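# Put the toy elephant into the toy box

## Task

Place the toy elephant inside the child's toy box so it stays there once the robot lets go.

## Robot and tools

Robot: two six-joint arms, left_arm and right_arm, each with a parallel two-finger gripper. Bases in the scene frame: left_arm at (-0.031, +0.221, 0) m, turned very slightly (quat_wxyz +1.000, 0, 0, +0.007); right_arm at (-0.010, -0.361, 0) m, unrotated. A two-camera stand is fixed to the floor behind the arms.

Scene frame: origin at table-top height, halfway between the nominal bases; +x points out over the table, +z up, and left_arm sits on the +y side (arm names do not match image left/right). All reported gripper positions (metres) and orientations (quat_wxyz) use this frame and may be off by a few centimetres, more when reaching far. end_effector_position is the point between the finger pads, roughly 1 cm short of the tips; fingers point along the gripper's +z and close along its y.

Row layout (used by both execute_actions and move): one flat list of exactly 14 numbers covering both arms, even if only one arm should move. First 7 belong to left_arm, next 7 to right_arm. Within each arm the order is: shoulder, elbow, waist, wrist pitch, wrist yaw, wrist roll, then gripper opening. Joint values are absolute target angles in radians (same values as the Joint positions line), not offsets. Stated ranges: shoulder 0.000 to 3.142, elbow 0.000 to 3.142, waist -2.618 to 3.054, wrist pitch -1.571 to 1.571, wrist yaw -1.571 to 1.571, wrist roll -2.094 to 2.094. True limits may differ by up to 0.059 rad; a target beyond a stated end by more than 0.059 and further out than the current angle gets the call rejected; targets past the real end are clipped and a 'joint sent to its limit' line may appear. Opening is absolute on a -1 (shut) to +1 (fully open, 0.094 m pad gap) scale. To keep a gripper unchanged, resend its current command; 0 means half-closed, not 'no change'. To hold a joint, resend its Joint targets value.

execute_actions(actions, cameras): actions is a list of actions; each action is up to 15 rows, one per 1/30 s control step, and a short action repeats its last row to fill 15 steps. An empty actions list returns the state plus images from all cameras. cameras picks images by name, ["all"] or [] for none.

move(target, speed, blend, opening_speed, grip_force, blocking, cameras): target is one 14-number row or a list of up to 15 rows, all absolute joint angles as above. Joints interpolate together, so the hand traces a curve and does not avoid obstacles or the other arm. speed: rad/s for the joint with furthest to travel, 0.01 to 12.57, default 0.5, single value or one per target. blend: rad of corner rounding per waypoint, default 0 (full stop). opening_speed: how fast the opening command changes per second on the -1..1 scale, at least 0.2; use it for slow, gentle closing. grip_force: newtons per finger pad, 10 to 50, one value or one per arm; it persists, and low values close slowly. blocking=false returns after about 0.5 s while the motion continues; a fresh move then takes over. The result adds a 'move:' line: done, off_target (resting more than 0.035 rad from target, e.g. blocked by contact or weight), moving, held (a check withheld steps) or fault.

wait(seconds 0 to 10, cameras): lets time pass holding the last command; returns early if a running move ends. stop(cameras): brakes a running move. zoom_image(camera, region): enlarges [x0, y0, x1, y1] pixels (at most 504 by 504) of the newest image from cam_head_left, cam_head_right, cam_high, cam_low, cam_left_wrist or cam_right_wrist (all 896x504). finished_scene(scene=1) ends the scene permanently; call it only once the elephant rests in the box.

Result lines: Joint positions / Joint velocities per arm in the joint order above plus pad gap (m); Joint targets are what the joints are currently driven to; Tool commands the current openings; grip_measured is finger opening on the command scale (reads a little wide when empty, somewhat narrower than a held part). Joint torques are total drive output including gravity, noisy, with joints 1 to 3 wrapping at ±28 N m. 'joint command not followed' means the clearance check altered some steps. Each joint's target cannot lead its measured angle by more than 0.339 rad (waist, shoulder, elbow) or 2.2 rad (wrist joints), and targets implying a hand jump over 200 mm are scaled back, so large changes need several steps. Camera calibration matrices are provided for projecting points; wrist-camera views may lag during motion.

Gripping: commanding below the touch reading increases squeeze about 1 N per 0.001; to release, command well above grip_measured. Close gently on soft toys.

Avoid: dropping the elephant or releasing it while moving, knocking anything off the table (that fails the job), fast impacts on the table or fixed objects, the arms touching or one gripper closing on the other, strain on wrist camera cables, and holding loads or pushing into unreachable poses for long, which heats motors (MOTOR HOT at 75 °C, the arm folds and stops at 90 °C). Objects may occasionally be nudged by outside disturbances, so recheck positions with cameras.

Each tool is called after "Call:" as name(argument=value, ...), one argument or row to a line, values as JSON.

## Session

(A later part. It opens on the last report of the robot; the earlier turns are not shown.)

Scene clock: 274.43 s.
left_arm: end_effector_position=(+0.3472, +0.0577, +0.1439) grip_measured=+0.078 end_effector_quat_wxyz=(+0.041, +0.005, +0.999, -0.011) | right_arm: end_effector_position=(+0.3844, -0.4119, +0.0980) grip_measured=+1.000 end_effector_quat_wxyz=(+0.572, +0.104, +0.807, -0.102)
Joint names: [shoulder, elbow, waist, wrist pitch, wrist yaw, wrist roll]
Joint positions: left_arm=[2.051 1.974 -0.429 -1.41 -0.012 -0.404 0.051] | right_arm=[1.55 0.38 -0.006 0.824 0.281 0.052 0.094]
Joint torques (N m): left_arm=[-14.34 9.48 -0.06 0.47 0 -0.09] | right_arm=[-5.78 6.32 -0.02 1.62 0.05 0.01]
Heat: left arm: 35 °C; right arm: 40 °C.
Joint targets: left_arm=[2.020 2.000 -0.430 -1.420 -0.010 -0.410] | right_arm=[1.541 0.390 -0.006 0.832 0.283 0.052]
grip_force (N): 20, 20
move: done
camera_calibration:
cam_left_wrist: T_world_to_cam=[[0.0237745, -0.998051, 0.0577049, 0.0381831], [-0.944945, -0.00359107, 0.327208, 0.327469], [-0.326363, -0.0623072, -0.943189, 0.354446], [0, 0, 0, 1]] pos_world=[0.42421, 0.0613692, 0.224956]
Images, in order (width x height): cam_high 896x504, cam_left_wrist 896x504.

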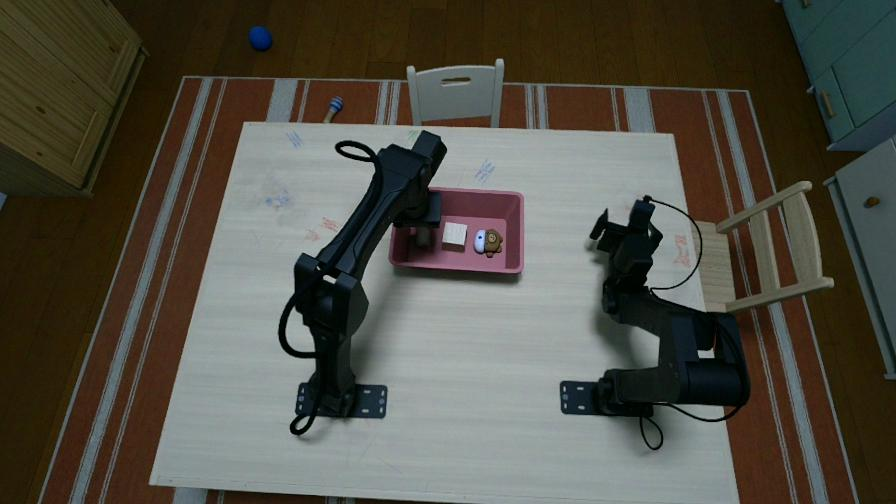

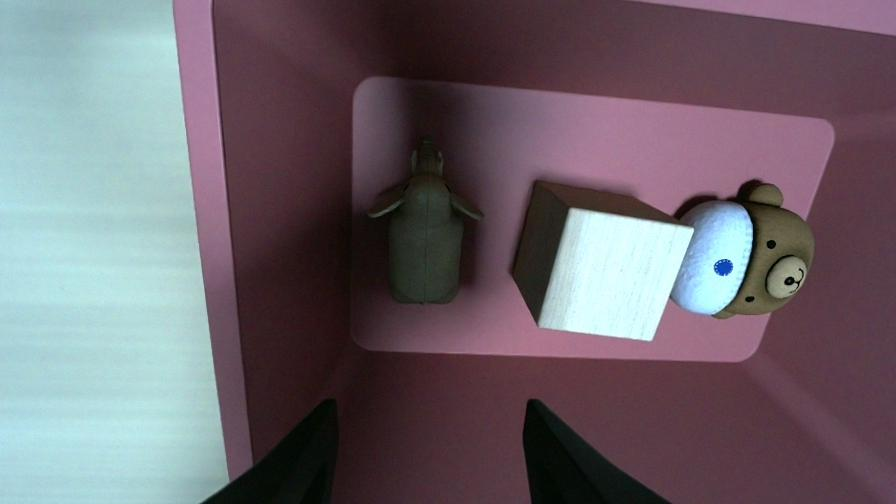

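The elephant is standing in the box.

Call:
finished_scene(
)

The scene is finished: the task was done.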